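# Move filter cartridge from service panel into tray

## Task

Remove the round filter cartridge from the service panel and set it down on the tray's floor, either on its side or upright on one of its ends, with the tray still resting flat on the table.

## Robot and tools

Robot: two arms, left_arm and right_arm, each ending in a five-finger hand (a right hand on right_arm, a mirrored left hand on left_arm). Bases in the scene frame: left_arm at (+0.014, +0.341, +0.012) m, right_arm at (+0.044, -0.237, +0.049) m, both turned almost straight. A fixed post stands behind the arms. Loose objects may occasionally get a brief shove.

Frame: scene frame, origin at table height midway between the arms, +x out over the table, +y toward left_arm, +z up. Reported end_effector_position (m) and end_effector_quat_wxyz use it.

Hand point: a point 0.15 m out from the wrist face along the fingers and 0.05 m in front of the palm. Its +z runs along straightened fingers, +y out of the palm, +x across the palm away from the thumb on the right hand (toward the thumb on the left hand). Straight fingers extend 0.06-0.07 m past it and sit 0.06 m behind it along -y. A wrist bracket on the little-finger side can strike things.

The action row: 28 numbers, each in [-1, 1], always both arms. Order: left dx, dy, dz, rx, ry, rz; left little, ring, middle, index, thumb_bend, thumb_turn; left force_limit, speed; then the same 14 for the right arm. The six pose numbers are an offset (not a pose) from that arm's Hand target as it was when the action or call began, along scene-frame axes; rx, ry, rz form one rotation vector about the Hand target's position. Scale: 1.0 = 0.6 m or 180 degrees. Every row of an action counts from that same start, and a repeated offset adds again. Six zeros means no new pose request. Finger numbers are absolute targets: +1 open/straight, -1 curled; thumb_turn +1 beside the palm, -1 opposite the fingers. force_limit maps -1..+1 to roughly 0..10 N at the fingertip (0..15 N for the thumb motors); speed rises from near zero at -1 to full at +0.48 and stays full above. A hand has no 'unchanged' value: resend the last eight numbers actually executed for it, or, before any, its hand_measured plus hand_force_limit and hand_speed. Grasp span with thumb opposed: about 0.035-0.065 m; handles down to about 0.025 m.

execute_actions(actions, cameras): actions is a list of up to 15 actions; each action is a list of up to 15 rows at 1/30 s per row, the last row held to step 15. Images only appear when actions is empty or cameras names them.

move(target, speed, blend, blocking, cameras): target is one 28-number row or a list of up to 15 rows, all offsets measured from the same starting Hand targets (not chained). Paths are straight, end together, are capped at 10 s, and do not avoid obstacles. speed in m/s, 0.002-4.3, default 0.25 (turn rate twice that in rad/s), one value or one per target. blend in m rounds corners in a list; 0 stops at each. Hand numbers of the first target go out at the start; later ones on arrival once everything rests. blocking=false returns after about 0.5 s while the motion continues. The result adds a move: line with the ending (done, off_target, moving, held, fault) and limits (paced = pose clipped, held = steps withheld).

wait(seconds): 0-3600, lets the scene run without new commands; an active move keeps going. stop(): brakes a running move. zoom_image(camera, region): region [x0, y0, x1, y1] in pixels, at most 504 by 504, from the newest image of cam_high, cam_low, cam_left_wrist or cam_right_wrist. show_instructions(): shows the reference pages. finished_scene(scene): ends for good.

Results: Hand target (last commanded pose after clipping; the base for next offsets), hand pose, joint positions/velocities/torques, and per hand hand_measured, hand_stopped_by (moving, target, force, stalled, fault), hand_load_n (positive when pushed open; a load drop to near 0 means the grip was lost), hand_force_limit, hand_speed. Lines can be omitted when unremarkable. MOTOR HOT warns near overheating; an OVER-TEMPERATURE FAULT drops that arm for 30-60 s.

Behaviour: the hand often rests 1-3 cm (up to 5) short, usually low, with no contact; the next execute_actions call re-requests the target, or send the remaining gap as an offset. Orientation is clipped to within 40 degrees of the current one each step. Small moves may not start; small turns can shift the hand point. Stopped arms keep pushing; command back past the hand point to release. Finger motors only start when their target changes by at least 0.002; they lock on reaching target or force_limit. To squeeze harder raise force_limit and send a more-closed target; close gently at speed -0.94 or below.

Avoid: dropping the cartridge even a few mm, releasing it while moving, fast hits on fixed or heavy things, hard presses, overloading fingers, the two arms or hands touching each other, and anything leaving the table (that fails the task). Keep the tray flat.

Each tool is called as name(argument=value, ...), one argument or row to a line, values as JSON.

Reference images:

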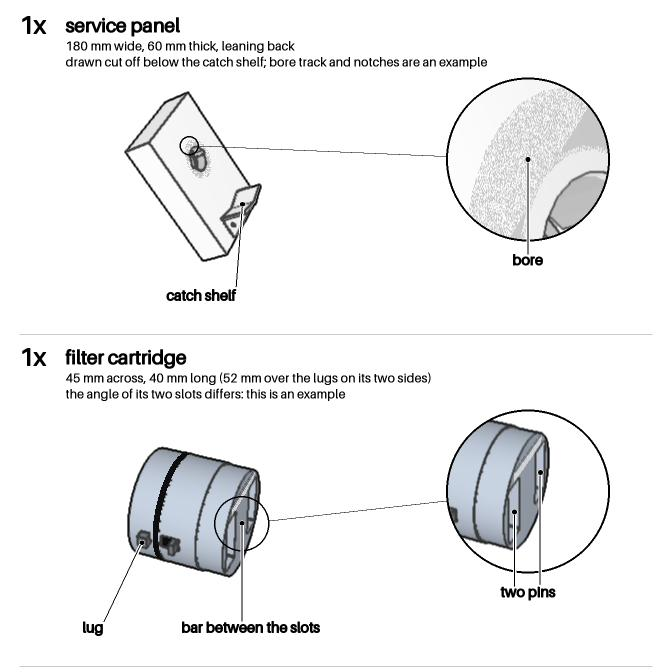

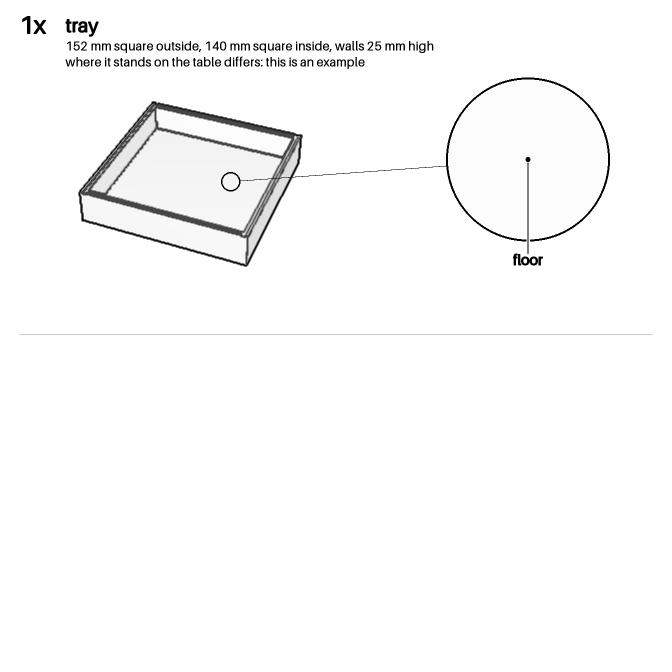

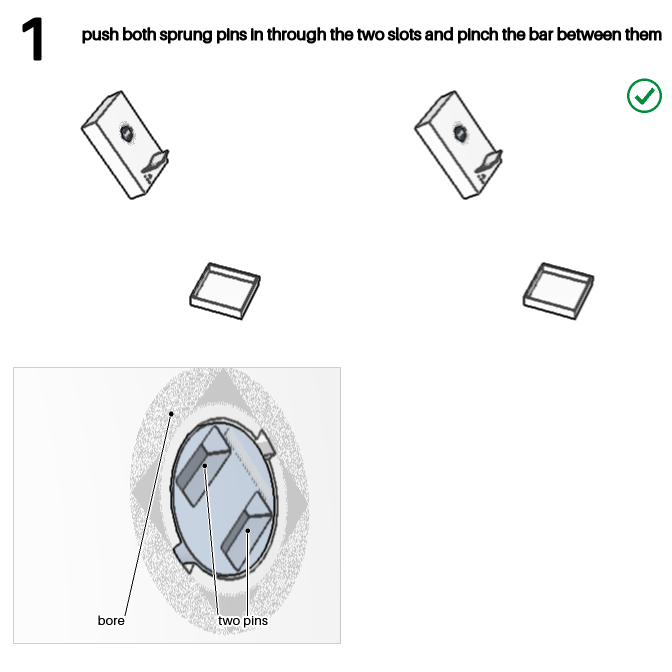

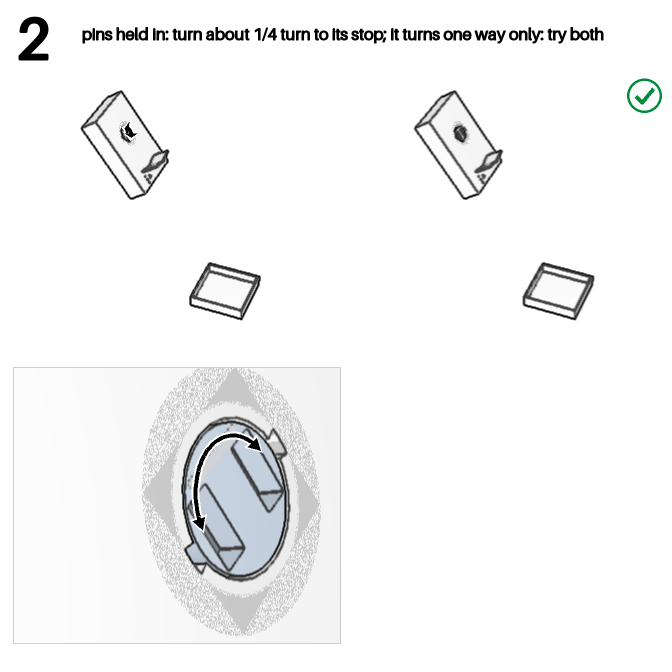

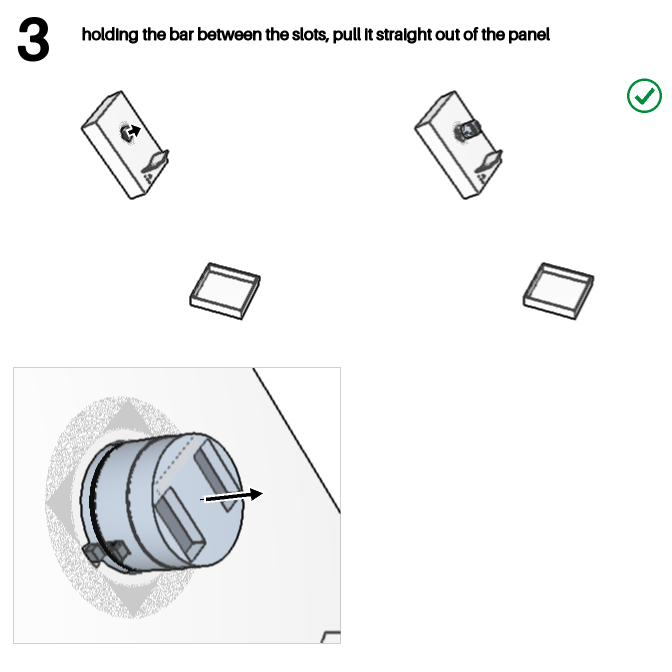

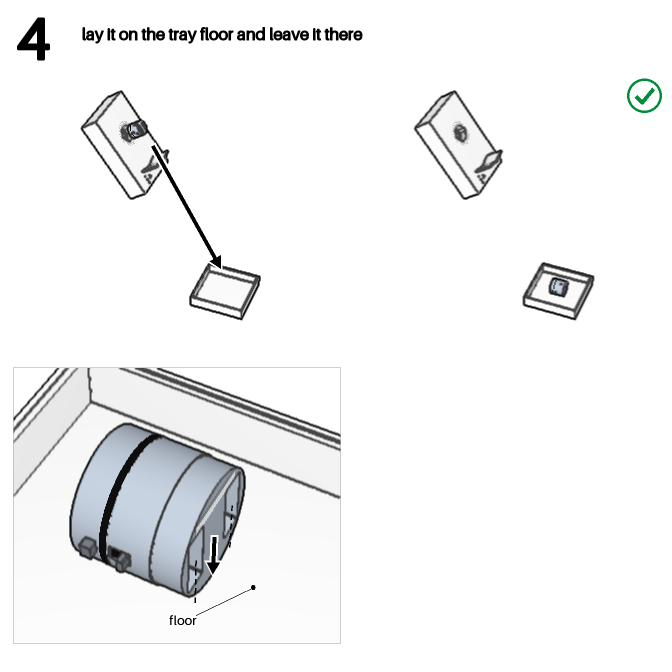

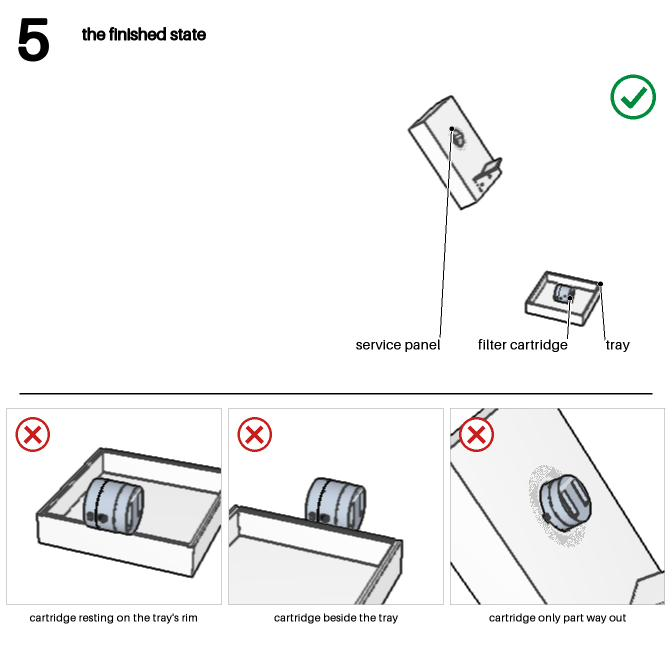

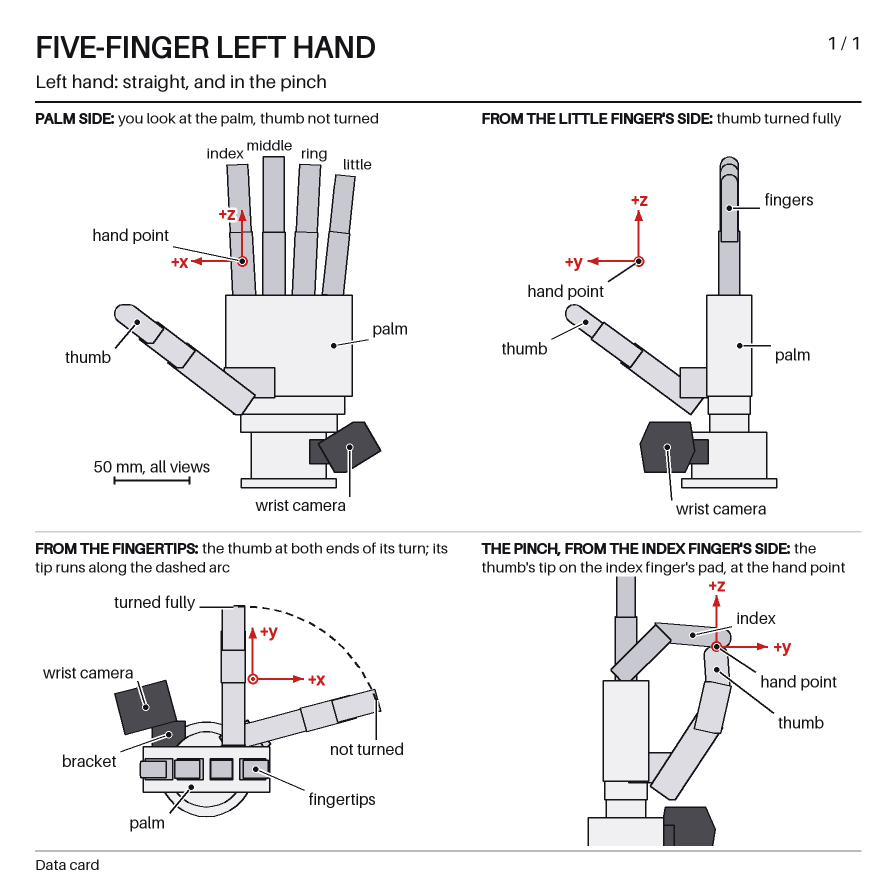

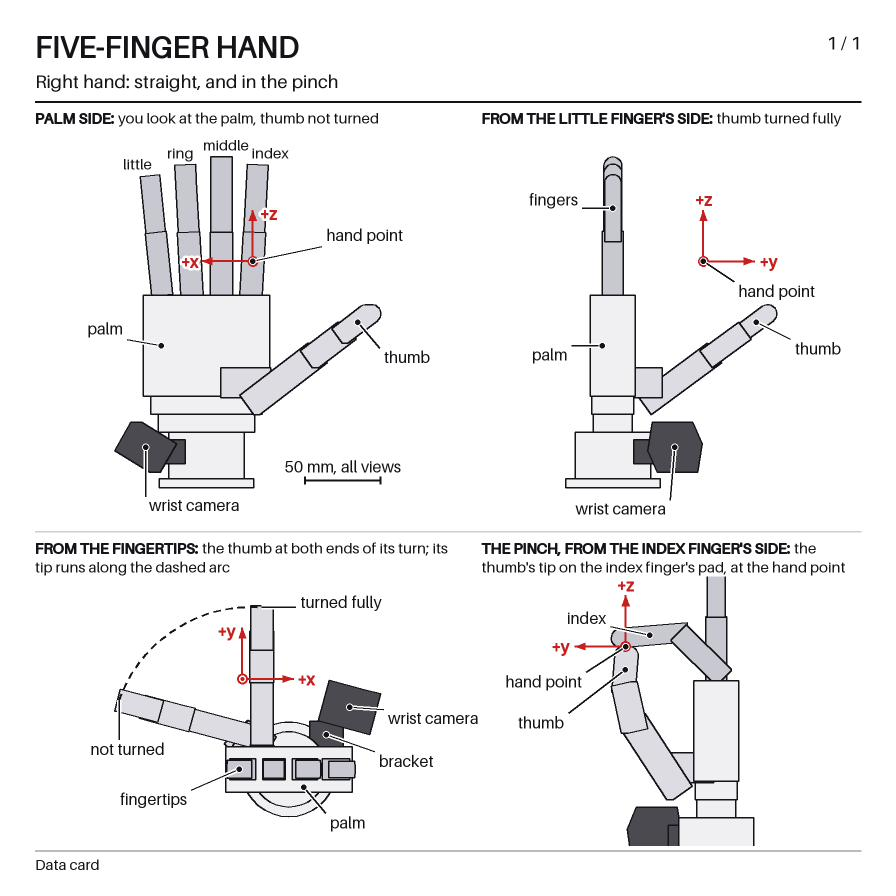

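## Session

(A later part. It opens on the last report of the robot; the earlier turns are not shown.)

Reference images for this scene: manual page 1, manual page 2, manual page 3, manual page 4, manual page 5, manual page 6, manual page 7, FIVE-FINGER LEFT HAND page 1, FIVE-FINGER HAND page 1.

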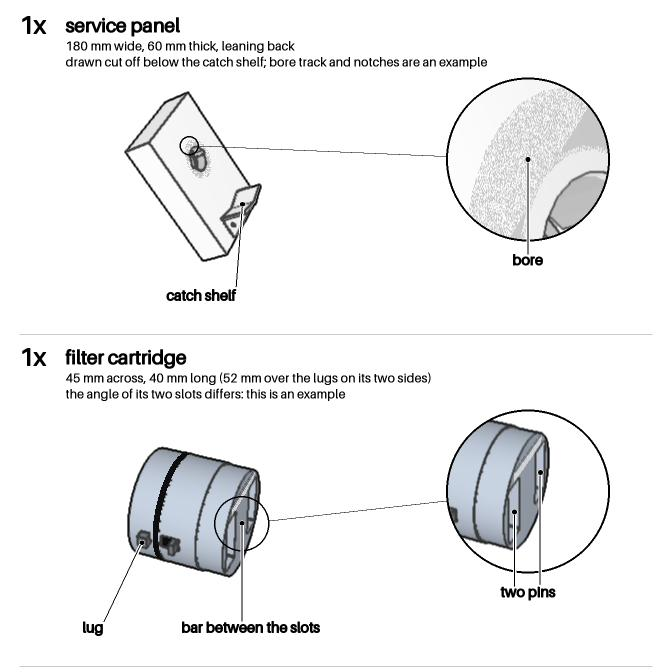

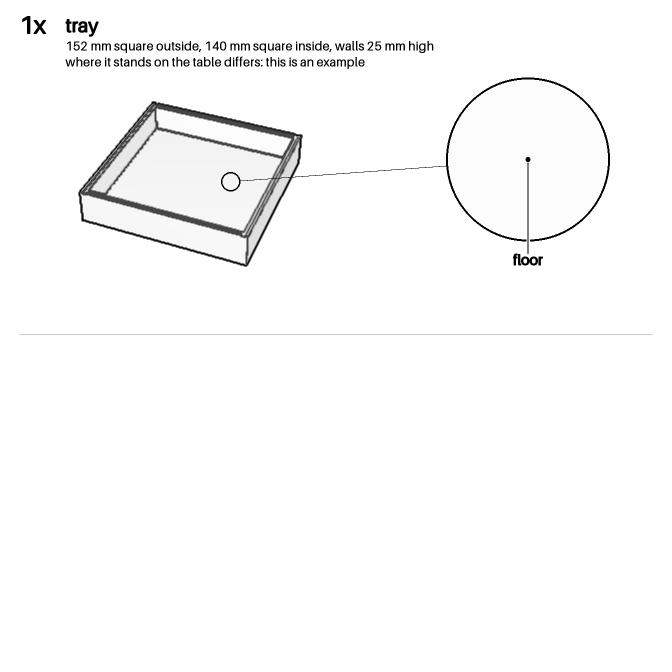

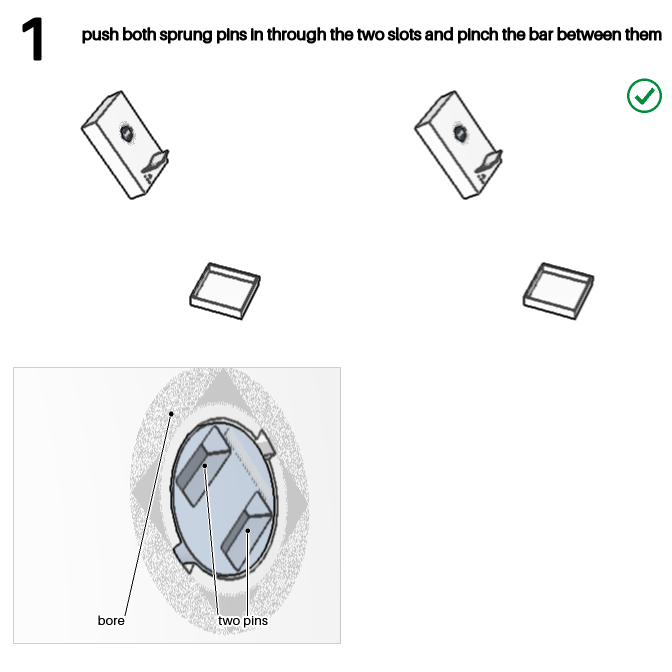

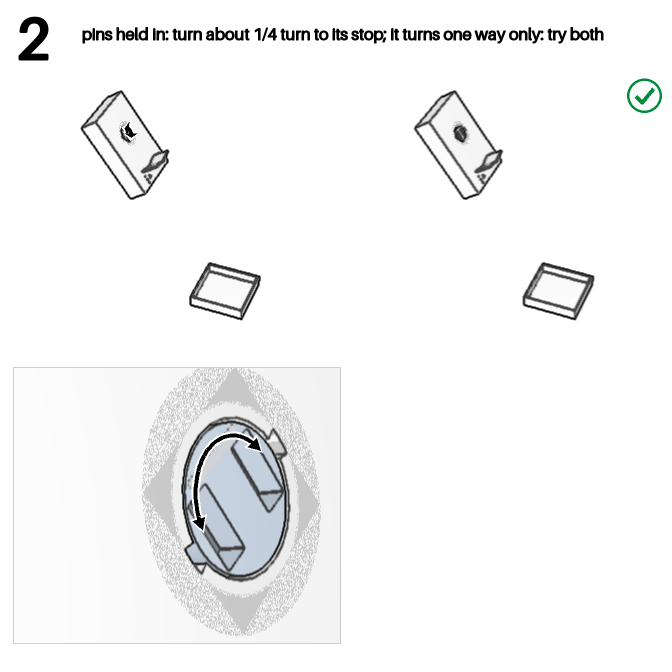

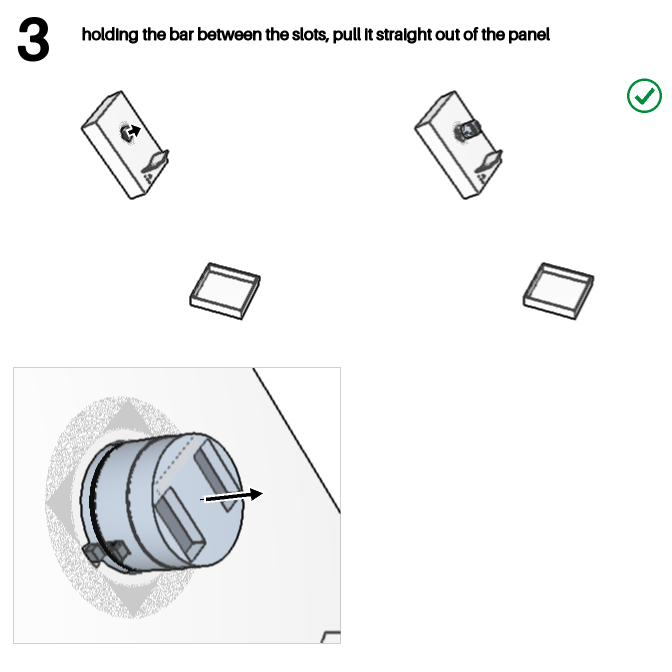

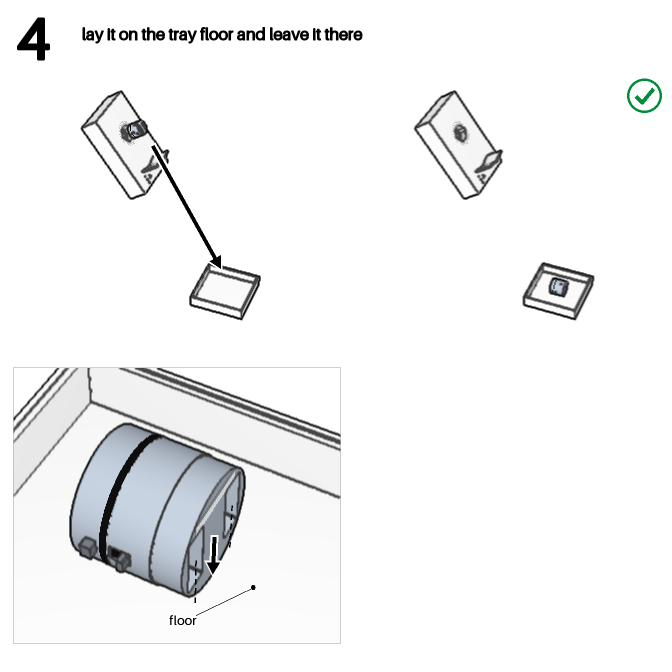

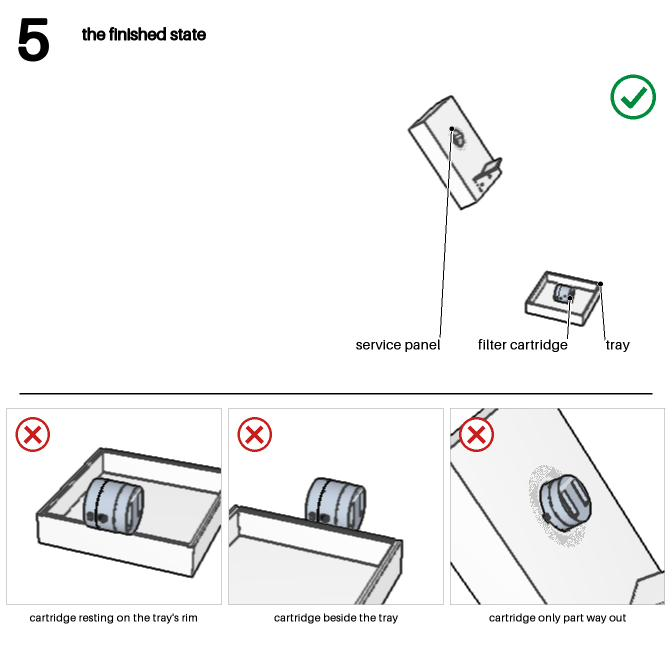

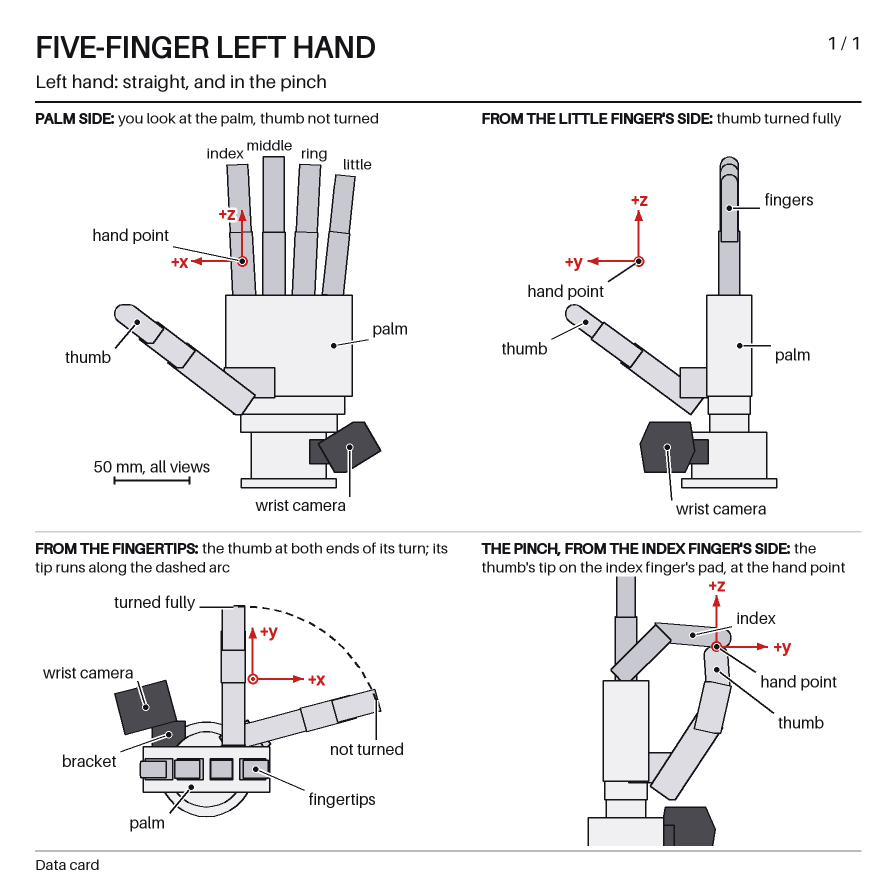

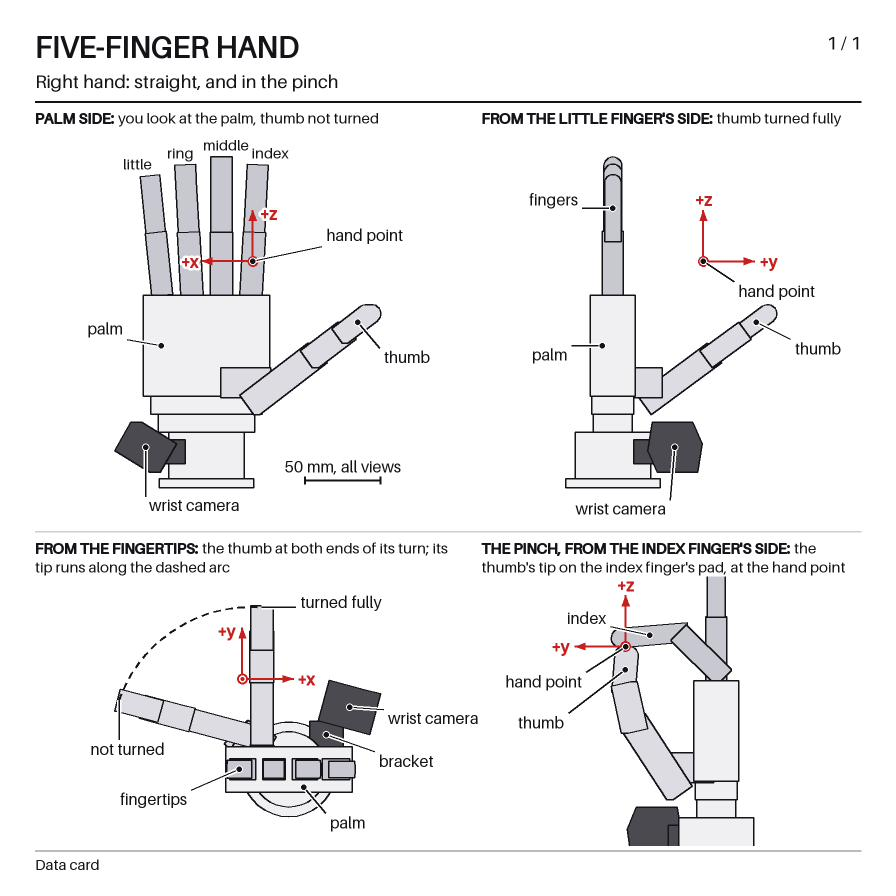

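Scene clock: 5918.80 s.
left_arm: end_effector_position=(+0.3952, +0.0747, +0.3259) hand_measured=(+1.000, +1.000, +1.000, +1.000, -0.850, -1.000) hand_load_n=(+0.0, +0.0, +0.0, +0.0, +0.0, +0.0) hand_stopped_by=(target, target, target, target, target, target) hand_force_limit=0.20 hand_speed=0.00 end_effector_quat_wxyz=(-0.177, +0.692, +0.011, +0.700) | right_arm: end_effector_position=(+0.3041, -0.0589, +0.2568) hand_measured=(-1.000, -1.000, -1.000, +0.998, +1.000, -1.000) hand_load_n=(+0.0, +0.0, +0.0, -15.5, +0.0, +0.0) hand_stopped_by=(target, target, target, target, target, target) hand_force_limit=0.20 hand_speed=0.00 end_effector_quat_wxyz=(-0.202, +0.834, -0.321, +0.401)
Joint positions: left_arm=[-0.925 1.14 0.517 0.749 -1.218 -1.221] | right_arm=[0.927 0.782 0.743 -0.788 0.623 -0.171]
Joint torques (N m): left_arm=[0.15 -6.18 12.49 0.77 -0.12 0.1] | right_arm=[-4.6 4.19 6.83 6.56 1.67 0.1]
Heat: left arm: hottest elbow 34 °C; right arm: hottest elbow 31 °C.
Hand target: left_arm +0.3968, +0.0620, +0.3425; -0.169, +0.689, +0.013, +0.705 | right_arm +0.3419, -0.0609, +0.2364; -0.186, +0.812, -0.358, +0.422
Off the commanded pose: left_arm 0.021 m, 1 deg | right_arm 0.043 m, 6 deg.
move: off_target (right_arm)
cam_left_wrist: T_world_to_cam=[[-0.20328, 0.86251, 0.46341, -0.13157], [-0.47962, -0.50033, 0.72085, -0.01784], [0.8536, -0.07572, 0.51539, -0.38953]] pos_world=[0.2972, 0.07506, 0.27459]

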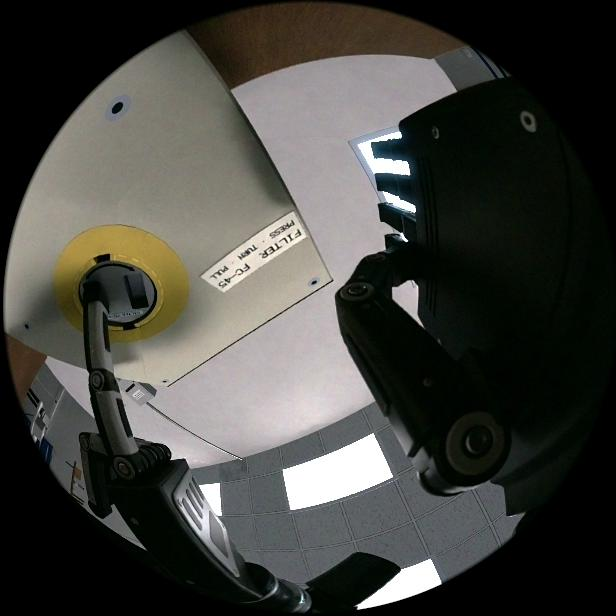

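move(
  target=[
    [0,0,0,0,0,0,1,1,1,1,-0.85,-1,0.2,0.0,-0.0953,0.029,0.0653,0,0,0,-1,-1,-1,1,1,-1,0.2,0.0],
    [0,0,0,0,0,0,1,1,1,1,-0.85,-1,0.2,0.0,-0.086,0.0235,0.027,0,0,0,-1,-1,-1,1,1,-1,0.2,0.0],
    [0,0,0,0,0,0,1,1,1,1,-0.85,-1,0.2,0.0,-0.0697,0.0235,0.0155,0,0,0,-1,-1,-1,1,1,-1,0.2,0.0],
  ],
  speed=0.05,
  cameras=["cam_left_wrist"],
)

zoom_image(
  camera="cam_left_wrist",
  region=[60, 225, 180, 345],
)

Scene clock: 5941.87 s.
left_arm: end_effector_position=(+0.3952, +0.0747, +0.3259) hand_measured=(+1.000, +1.000, +1.000, +1.000, -0.850, -1.000) hand_load_n=(+0.0, +0.0, +0.0, +0.0, +0.0, +0.0) hand_stopped_by=(target, target, target, target, target, target) hand_force_limit=0.20 hand_speed=0.00 end_effector_quat_wxyz=(-0.177, +0.692, +0.011, +0.700) | right_arm: end_effector_position=(+0.2921, -0.0473, +0.2555) hand_measured=(-1.000, -1.000, -1.000, +1.000, +1.000, -1.000) hand_load_n=(+0.0, +0.5, +0.0, -4.5, +0.0, +0.0) hand_stopped_by=(target, target, target, target, target, target) hand_force_limit=0.20 hand_speed=0.00 end_effector_quat_wxyz=(-0.190, +0.815, -0.350, +0.420)
Joint positions: left_arm=[-0.925 1.14 0.517 0.749 -1.218 -1.221] | right_arm=[1.033 0.827 0.762 -0.853 0.761 -0.008]
Joint torques (N m): left_arm=[0.09 -6.12 12.48 0.81 -0.12 0.1] | right_arm=[-0.67 -0.85 7.19 3.34 0.34 -0.01]
Heat: left arm: hottest elbow 34 °C; right arm: hottest elbow 31 °C.
Hand target: left_arm +0.3968, +0.0620, +0.3425; -0.169, +0.689, +0.013, +0.705 | right_arm +0.3001, -0.0468, +0.2457; -0.186, +0.812, -0.358, +0.421
Off the commanded pose: left_arm 0.021 m, 1 deg | right_arm 0.013 m, 1 deg.
move: off_target (right_arm)
cam_left_wrist: T_world_to_cam=[[-0.20328, 0.86251, 0.46341, -0.13157], [-0.47962, -0.50033, 0.72085, -0.01784], [0.8536, -0.07572, 0.51539, -0.38953]] pos_world=[0.2972, 0.07506, 0.27459]

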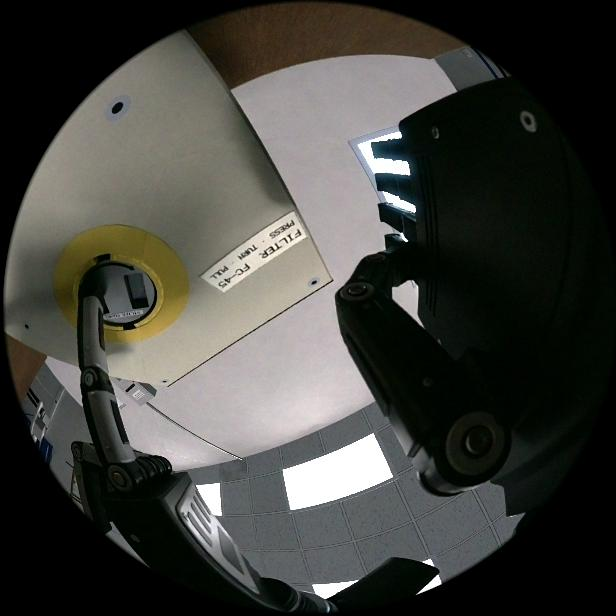

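Scaled by 4.200 from the camera's image (finer frame: 880x880).

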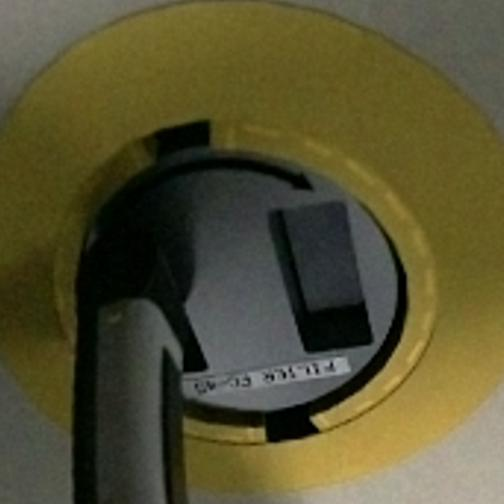

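zoom_image(
  camera="cam_left_wrist",
  region=[92, 288, 117, 318],
)

Scaled by 16.800 from the camera's image (finer frame: 880x880).

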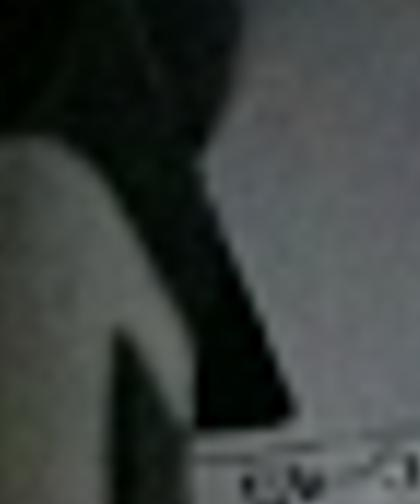

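move(
  target=[0,0,0,0,0,0,1,1,1,1,-0.85,-1,0.2,0.0,0.071,-0.0133,-0.0293,0,0,0,-1,-1,-1,1,1,-1,0.2,0.0],
  speed=0.05,
  cameras=["cam_left_wrist"],
)

zoom_image(
  camera="cam_left_wrist",
  region=[75, 275, 125, 325],
)

Scene clock: 6008.07 s.
left_arm: end_effector_position=(+0.3952, +0.0747, +0.3259) hand_measured=(+1.000, +1.000, +1.000, +1.000, -0.850, -1.000) hand_load_n=(+0.0, +0.0, +0.0, +0.0, +0.0, +0.0) hand_stopped_by=(target, target, target, target, target, target) hand_force_limit=0.20 hand_speed=0.00 end_effector_quat_wxyz=(-0.177, +0.692, +0.011, +0.700) | right_arm: end_effector_position=(+0.3027, -0.0551, +0.2536) hand_measured=(-1.000, -1.000, -1.000, +0.998, +1.000, -1.000) hand_load_n=(+0.0, +0.0, +0.0, -17.5, +0.0, +0.0) hand_stopped_by=(target, target, target, target, target, target) hand_force_limit=0.20 hand_speed=0.00 end_effector_quat_wxyz=(-0.204, +0.833, -0.320, +0.403)
Joint positions: left_arm=[-0.925 1.14 0.517 0.749 -1.218 -1.221] | right_arm=[0.945 0.787 0.735 -0.777 0.638 -0.159]
Joint torques (N m): left_arm=[0.15 -6.12 12.48 0.79 -0.11 0.1] | right_arm=[-4.95 5.19 6.53 6.93 1.5 0.12]
Heat: left arm: hottest elbow 34 °C; right arm: hottest elbow 30 °C.
Hand target: left_arm +0.3968, +0.0620, +0.3425; -0.169, +0.689, +0.013, +0.705 | right_arm +0.3427, -0.0548, +0.2282; -0.186, +0.812, -0.358, +0.422
Off the commanded pose: left_arm 0.021 m, 1 deg | right_arm 0.048 m, 6 deg.
move: off_target (right_arm)
cam_left_wrist: T_world_to_cam=[[-0.20328, 0.86251, 0.46341, -0.13157], [-0.47962, -0.50033, 0.72085, -0.01784], [0.8536, -0.07572, 0.51539, -0.38953]] pos_world=[0.2972, 0.07506, 0.27459]

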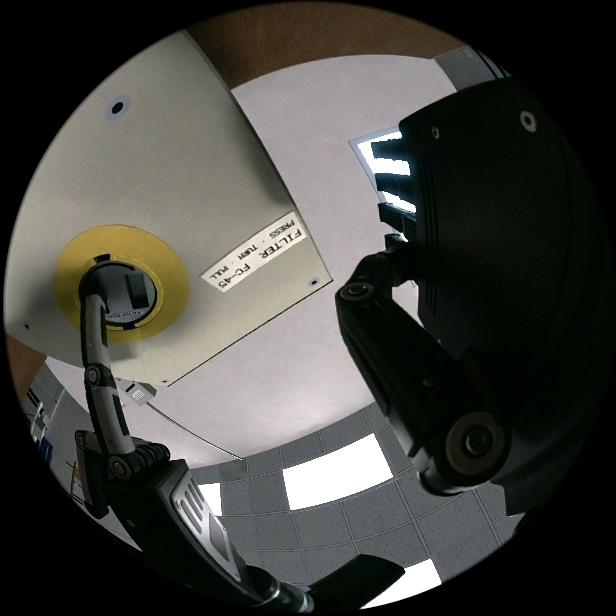

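Scaled by 10.080 from the camera's image (finer frame: 880x880).

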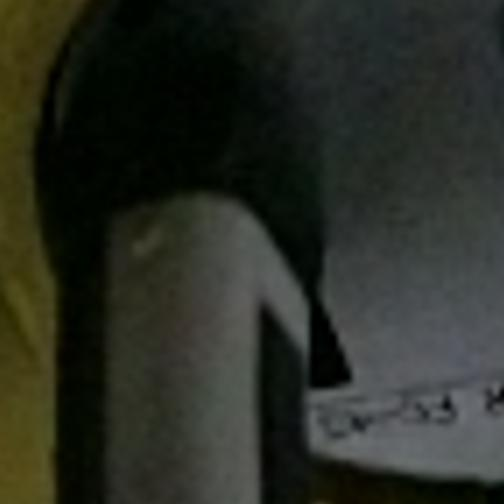

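zoom_image(
  camera="cam_left_wrist",
  region=[60, 360, 210, 510],
)

Scaled by 3.360 from the camera's image (finer frame: 880x880).

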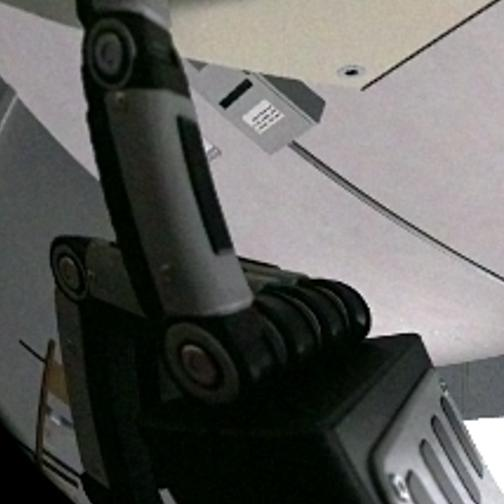

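move(
  target=[
    [0,0,0,0,0,0,1,1,1,1,-0.85,-1,0.2,0.0,-0.1378,0.0067,0.0907,0,0,0,-1,-1,-1,1,1,-1,0.2,0.0],
    [-0.228,0.18,-0.05,0,0,0,1,1,1,1,-0.85,-1,0.2,0.0,-0.1378,0.0067,0.0907,0,0,0,-1,-1,-1,1,1,-1,0.2,0.0],
    [-0.228,0.18,-0.05,0,0,0,1,1,1,1,1,-1,0.2,0.3,-0.1378,0.0067,0.0907,0,0,0,-1,-1,-1,1,1,-1,0.2,0.0],
  ],
  speed=0.12,
  cameras=["cam_high"],
)

Scene clock: 6056.43 s.
left_arm: end_effector_position=(+0.2633, +0.1741, +0.3188) hand_measured=(+1.000, +1.000, +1.000, +1.000, +1.000, -1.000) hand_load_n=(+0.0, +0.0, +0.0, +0.0, +0.0, +0.0) hand_stopped_by=(target, target, target, target, target, target) hand_force_limit=0.20 hand_speed=0.30 end_effector_quat_wxyz=(-0.161, +0.696, +0.017, +0.700) | right_arm: end_effector_position=(+0.2581, -0.0595, +0.2625) hand_measured=(-1.000, -1.000, -1.000, +1.000, +1.000, -1.000) hand_load_n=(+0.0, +0.0, +0.0, +0.0, +0.0, +0.5) hand_stopped_by=(target, target, target, target, target, target) hand_force_limit=0.20 hand_speed=0.00 end_effector_quat_wxyz=(-0.167, +0.820, -0.350, +0.421)
Joint positions: left_arm=[-1.241 0.611 0.173 1.027 -1.513 -0.782] | right_arm=[1.143 0.798 0.787 -1.056 0.833 0.14]
Joint torques (N m): left_arm=[0.03 0.67 8.31 1.36 0.61 0.1] | right_arm=[1.79 -2.37 11.33 0.98 0.66 0.12]
Heat: left arm: hottest elbow 34 °C; right arm: hottest elbow 31 °C.
Hand target: left_arm +0.2599, +0.1700, +0.3125; -0.169, +0.689, +0.013, +0.705 | right_arm +0.2600, -0.0508, +0.2825; -0.186, +0.812, -0.358, +0.421
Off the commanded pose: left_arm 0.008 m, 1 deg | right_arm 0.022 m, 3 deg.
move: off_target (right_arm)

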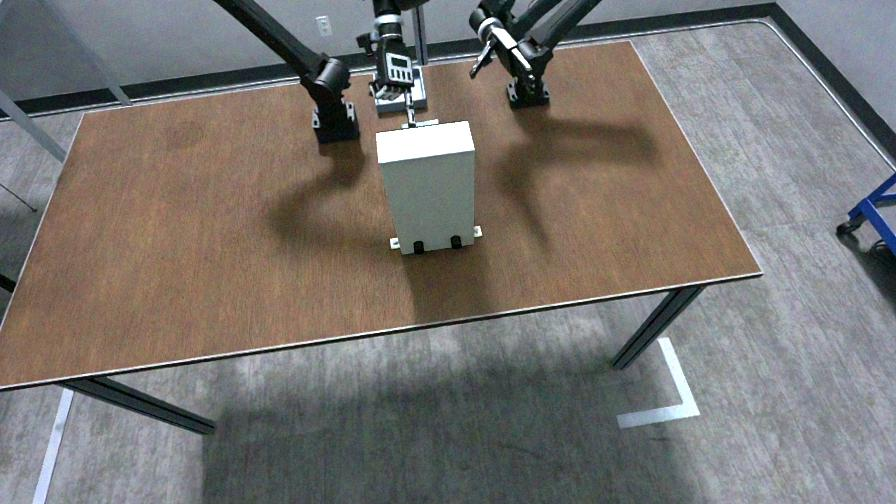

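move(
  target=[
    [0,0,0,0,0,0,-1,-1,-1,1,1,-1,0.2,0.3,-0.05,-0.1153,-0.0208,0.0258,-0.0492,0.0368,-1,-1,-1,1,1,-1,0.2,0.0],
    [-0.033,0.033,0.083,-0.774,0.058,0.2357,-1,-1,-1,1,1,-1,0.2,0.0,-0.05,-0.1153,-0.0208,0.0258,-0.0492,0.0368,-1,-1,-1,1,1,-1,0.2,0.0],
  ],
  speed=0.25,
  cameras=["cam_left_wrist", "cam_low"],
)

Scene clock: 6101.60 s.
left_arm: end_effector_position=(+0.2422, +0.1943, +0.3503) hand_measured=(-1.000, -1.000, -1.000, +1.000, +1.000, -1.000) hand_load_n=(+0.0, +0.0, +0.0, +0.0, +0.0, +0.0) hand_stopped_by=(target, target, target, target, target, target) hand_force_limit=0.20 hand_speed=0.00 end_effector_quat_wxyz=(+0.377, +0.512, +0.479, +0.605) | right_arm: end_effector_position=(+0.2310, -0.1183, +0.2704) hand_measured=(-1.000, -1.000, -1.000, +1.000, +1.000, -1.000) hand_load_n=(+0.0, +0.0, +0.0, +0.0, +0.0, +0.0) hand_stopped_by=(target, target, target, target, target, target) hand_force_limit=0.20 hand_speed=0.00 end_effector_quat_wxyz=(-0.270, +0.787, -0.319, +0.455)
Joint positions: left_arm=[-1.328 1.008 0.226 1.546 -1.546 -2.117] | right_arm=[1.22 0.369 0.604 -1.02 0.897 0.013]
Joint torques (N m): left_arm=[0.03 -3.37 10.15 1.17 0.5 -0.03] | right_arm=[1.61 1.67 7.94 1.72 0.57 -0.12]
Heat: left arm: hottest elbow 30 °C; right arm: hottest elbow 35 °C.
Hand target: left_arm +0.2402, +0.1898, +0.3623; +0.400, +0.474, +0.705, +0.345 | right_arm +0.2300, -0.1200, +0.2700; -0.270, +0.788, -0.312, +0.457
Off the commanded pose: left_arm 0.013 m, 73 deg; orientation clipped | right_arm 0.002 m, 1 deg.
joint sent to its limit (left arm) — joint 4 (wrist pitch), upper limit; joint 5 (wrist yaw), lower limit; joint 6 (wrist roll), lower limit. The joint targets are off in orientation, not in position.
move: off_target (left_arm); target 2's new numbers were sent with left_arm's hand 0.013 m and 73 deg from that target; limits=paced
cam_left_wrist: T_world_to_cam=[[-0.03186, 0.49128, -0.87042, 0.22077], [-0.69923, 0.61132, 0.37064, -0.08912], [0.71419, 0.62043, 0.32404, -0.29689]] pos_world=[0.15676, 0.13022, 0.32139]
Images, in order (width x height): cam_low 896x504, cam_left_wrist 616x616.

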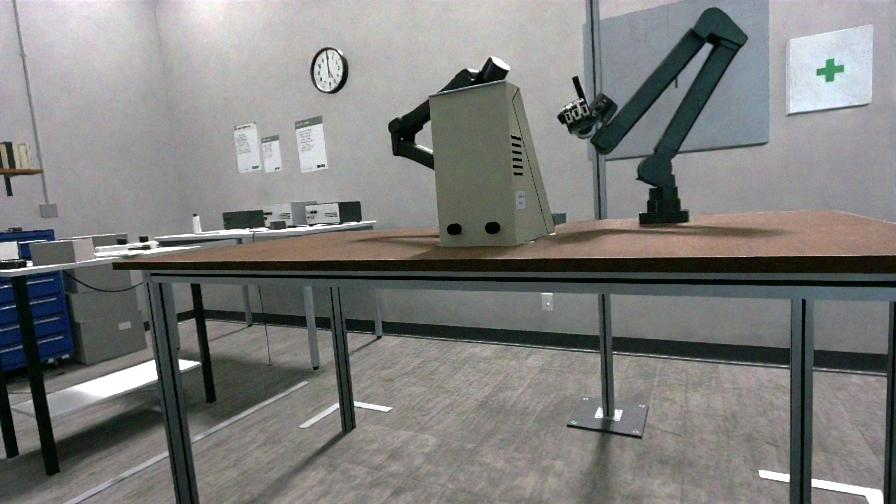

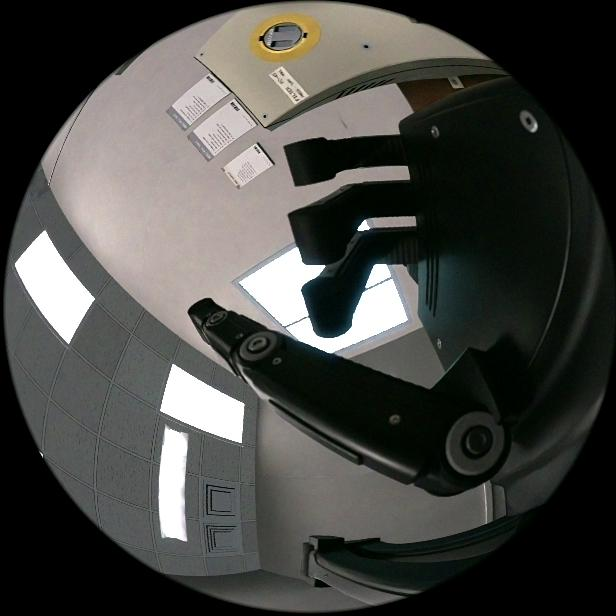

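move(
  target=[
    [0,0,0,0.5063,0.0649,-0.3279,-1,-1,-1,1,1,-1,0.2,0.0,0,0,0,0,0,0,-1,-1,-1,1,1,-1,0.2,0.0],
    [0,0,0,-0.7737,-0.0368,0.4505,-1,-1,-1,1,1,-1,0.2,0.0,0,0,0,0,0,0,-1,-1,-1,1,1,-1,0.2,0.0],
  ],
  speed=0.4,
  cameras=[],
)

Scene clock: 6142.23 s.
left_arm: end_effector_position=(+0.2367, +0.1880, +0.3406) hand_measured=(-1.000, -1.000, -1.000, +1.000, +1.000, -1.000) hand_load_n=(+0.0, +0.0, +0.0, +0.0, -0.5, +0.0) hand_stopped_by=(target, target, target, target, target, target) hand_force_limit=0.20 hand_speed=0.00 end_effector_quat_wxyz=(-0.325, +0.624, -0.636, +0.317) | right_arm: end_effector_position=(+0.2310, -0.1183, +0.2704) hand_measured=(-1.000, -1.000, -1.000, +1.000, +1.000, -1.000) hand_load_n=(+0.0, +0.0, +0.0, +0.0, +0.0, +0.0) hand_stopped_by=(target, target, target, target, target, target) hand_force_limit=0.20 hand_speed=0.00 end_effector_quat_wxyz=(-0.270, +0.787, -0.319, +0.455)
Joint positions: left_arm=[-0.848 0.629 1.003 -1.225 -0.675 -0.598] | right_arm=[1.22 0.369 0.604 -1.02 0.897 0.013]
Joint torques (N m): left_arm=[2.49 -0.67 14.58 0.73 -0.43 0.11] | right_arm=[1.85 1.73 7.95 1.7 0.57 -0.11]
Heat: left arm: hottest elbow 31 °C; right arm: hottest elbow 33 °C.
Hand target: left_arm +0.2402, +0.1899, +0.3624; -0.326, +0.627, -0.627, +0.327 | right_arm +0.2300, -0.1200, +0.2700; -0.270, +0.788, -0.312, +0.457
Off the commanded pose: left_arm 0.022 m, 2 deg | right_arm 0.002 m, 1 deg.
move: off_target (left_arm)

move(
  target=[
    [0.033,-0.066,0.03,0.5773,-0.0314,-0.502,-1,-1,-1,1,1,-1,0.2,0.0,0,0,0,0,0,0,-1,-1,-1,1,1,-1,0.2,0.0],
  ],
  speed=0.4,
  cameras=["cam_left_wrist"],
)

Scene clock: 6152.70 s.
left_arm: end_effector_position=(+0.2616, +0.1554, +0.3742) hand_measured=(-1.000, -1.000, -1.000, +1.000, +1.000, -1.000) hand_load_n=(+0.0, +0.0, +0.0, +0.0, +0.0, +0.0) hand_stopped_by=(target, target, target, target, target, target) hand_force_limit=0.20 hand_speed=0.00 end_effector_quat_wxyz=(+0.383, +0.391, +0.830, +0.103) | right_arm: end_effector_position=(+0.2310, -0.1183, +0.2704) hand_measured=(-1.000, -1.000, -1.000, +1.000, +1.000, -1.000) hand_load_n=(+0.0, +0.0, +0.0, +0.0, +0.0, +0.0) hand_stopped_by=(target, target, target, target, target, target) hand_force_limit=0.20 hand_speed=0.00 end_effector_quat_wxyz=(-0.270, +0.787, -0.319, +0.455)
Joint positions: left_arm=[-1.167 0.874 1.096 -1.285 -0.669 1.434] | right_arm=[1.22 0.369 0.604 -1.02 0.897 0.013]
Joint torques (N m): left_arm=[0.38 -3.6 12.16 0.47 -0.56 0.14] | right_arm=[1.67 1.85 7.97 1.69 0.56 -0.11]
Heat: left arm: hottest elbow 32 °C; right arm: hottest elbow 33 °C.
Hand target: left_arm +0.2599, +0.1502, +0.3803; +0.382, +0.400, +0.827, +0.100 | right_arm +0.2300, -0.1200, +0.2700; -0.270, +0.788, -0.312, +0.457
Off the commanded pose: left_arm 0.008 m, 1 deg | right_arm 0.002 m, 1 deg.
move: done
cam_left_wrist: T_world_to_cam=[[-0.61621, -0.47819, -0.62579, 0.47327], [-0.62486, 0.78051, 0.01888, 0.02524], [0.47941, 0.40266, -0.77976, 0.21393]] pos_world=[0.20484, 0.12047, 0.4625]

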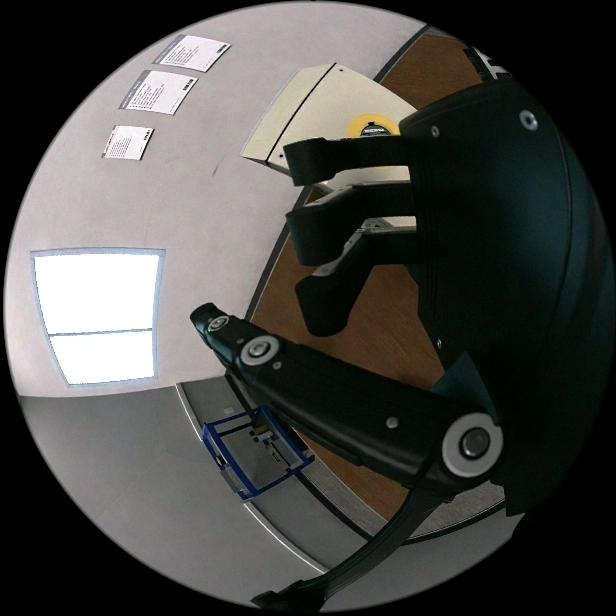

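move(
  target=[
    [0.159,-0.1708,-0.0447,0,0,0,-1,-1,-1,1,1,-1,0.2,0.0,0,0,0,0,0,0,-1,-1,-1,1,1,-1,0.2,0.0],
  ],
  speed=0.15,
  cameras=["cam_left_wrist", "cam_right_wrist"],
)

Scene clock: 6158.60 s.
left_arm: end_effector_position=(+0.3431, +0.0567, +0.3365) hand_measured=(-1.000, -1.000, -1.000, +1.000, +1.000, -1.000) hand_load_n=(+0.0, +0.0, +0.0, +0.0, +0.0, +0.0) hand_stopped_by=(target, target, target, target, target, target) hand_force_limit=0.20 hand_speed=0.00 end_effector_quat_wxyz=(+0.367, +0.412, +0.827, +0.111) | right_arm: end_effector_position=(+0.2310, -0.1183, +0.2704) hand_measured=(-1.000, -1.000, -1.000, +1.000, +1.000, -1.000) hand_load_n=(+0.0, +0.0, +0.0, +0.0, +0.0, +0.5) hand_stopped_by=(target, target, target, target, target, target) hand_force_limit=0.20 hand_speed=0.00 end_effector_quat_wxyz=(-0.270, +0.787, -0.319, +0.455)
Joint positions: left_arm=[-1.053 1.19 1.201 -1.033 -0.595 1.583] | right_arm=[1.22 0.369 0.604 -1.02 0.897 0.013]
Joint torques (N m): left_arm=[2.55 -7.71 14.75 1.81 -0.5 0.11] | right_arm=[1.79 1.79 7.95 1.73 0.57 -0.12]
Heat: left arm: hottest elbow 33 °C; right arm: hottest elbow 33 °C.
Hand target: left_arm +0.3554, +0.0477, +0.3535; +0.383, +0.400, +0.827, +0.100 | right_arm +0.2300, -0.1200, +0.2700; -0.270, +0.788, -0.312, +0.457
Off the commanded pose: left_arm 0.023 m, 3 deg | right_arm 0.002 m, 1 deg.
move: off_target (left_arm)
cam_left_wrist: T_world_to_cam=[[-0.64296, -0.43434, -0.63083, 0.46103], [-0.6023, 0.79552, 0.06615, 0.12937], [0.47311, 0.42248, -0.77309, 0.18404]] pos_world=[0.28728, 0.01957, 0.42456]
cam_right_wrist: T_world_to_cam=[[-0.18245, -0.8501, -0.49401, 0.06801], [-0.83089, 0.40194, -0.38479, 0.34284], [0.52567, 0.34026, -0.77967, 0.24164]] pos_world=[0.17025, -0.16221, 0.35392]

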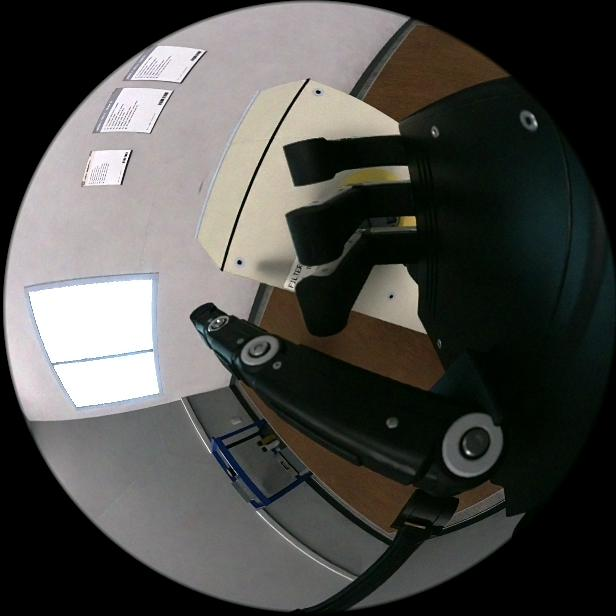

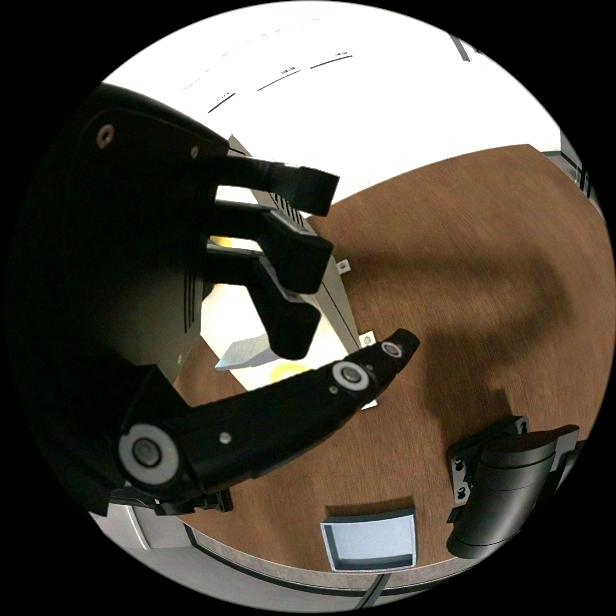

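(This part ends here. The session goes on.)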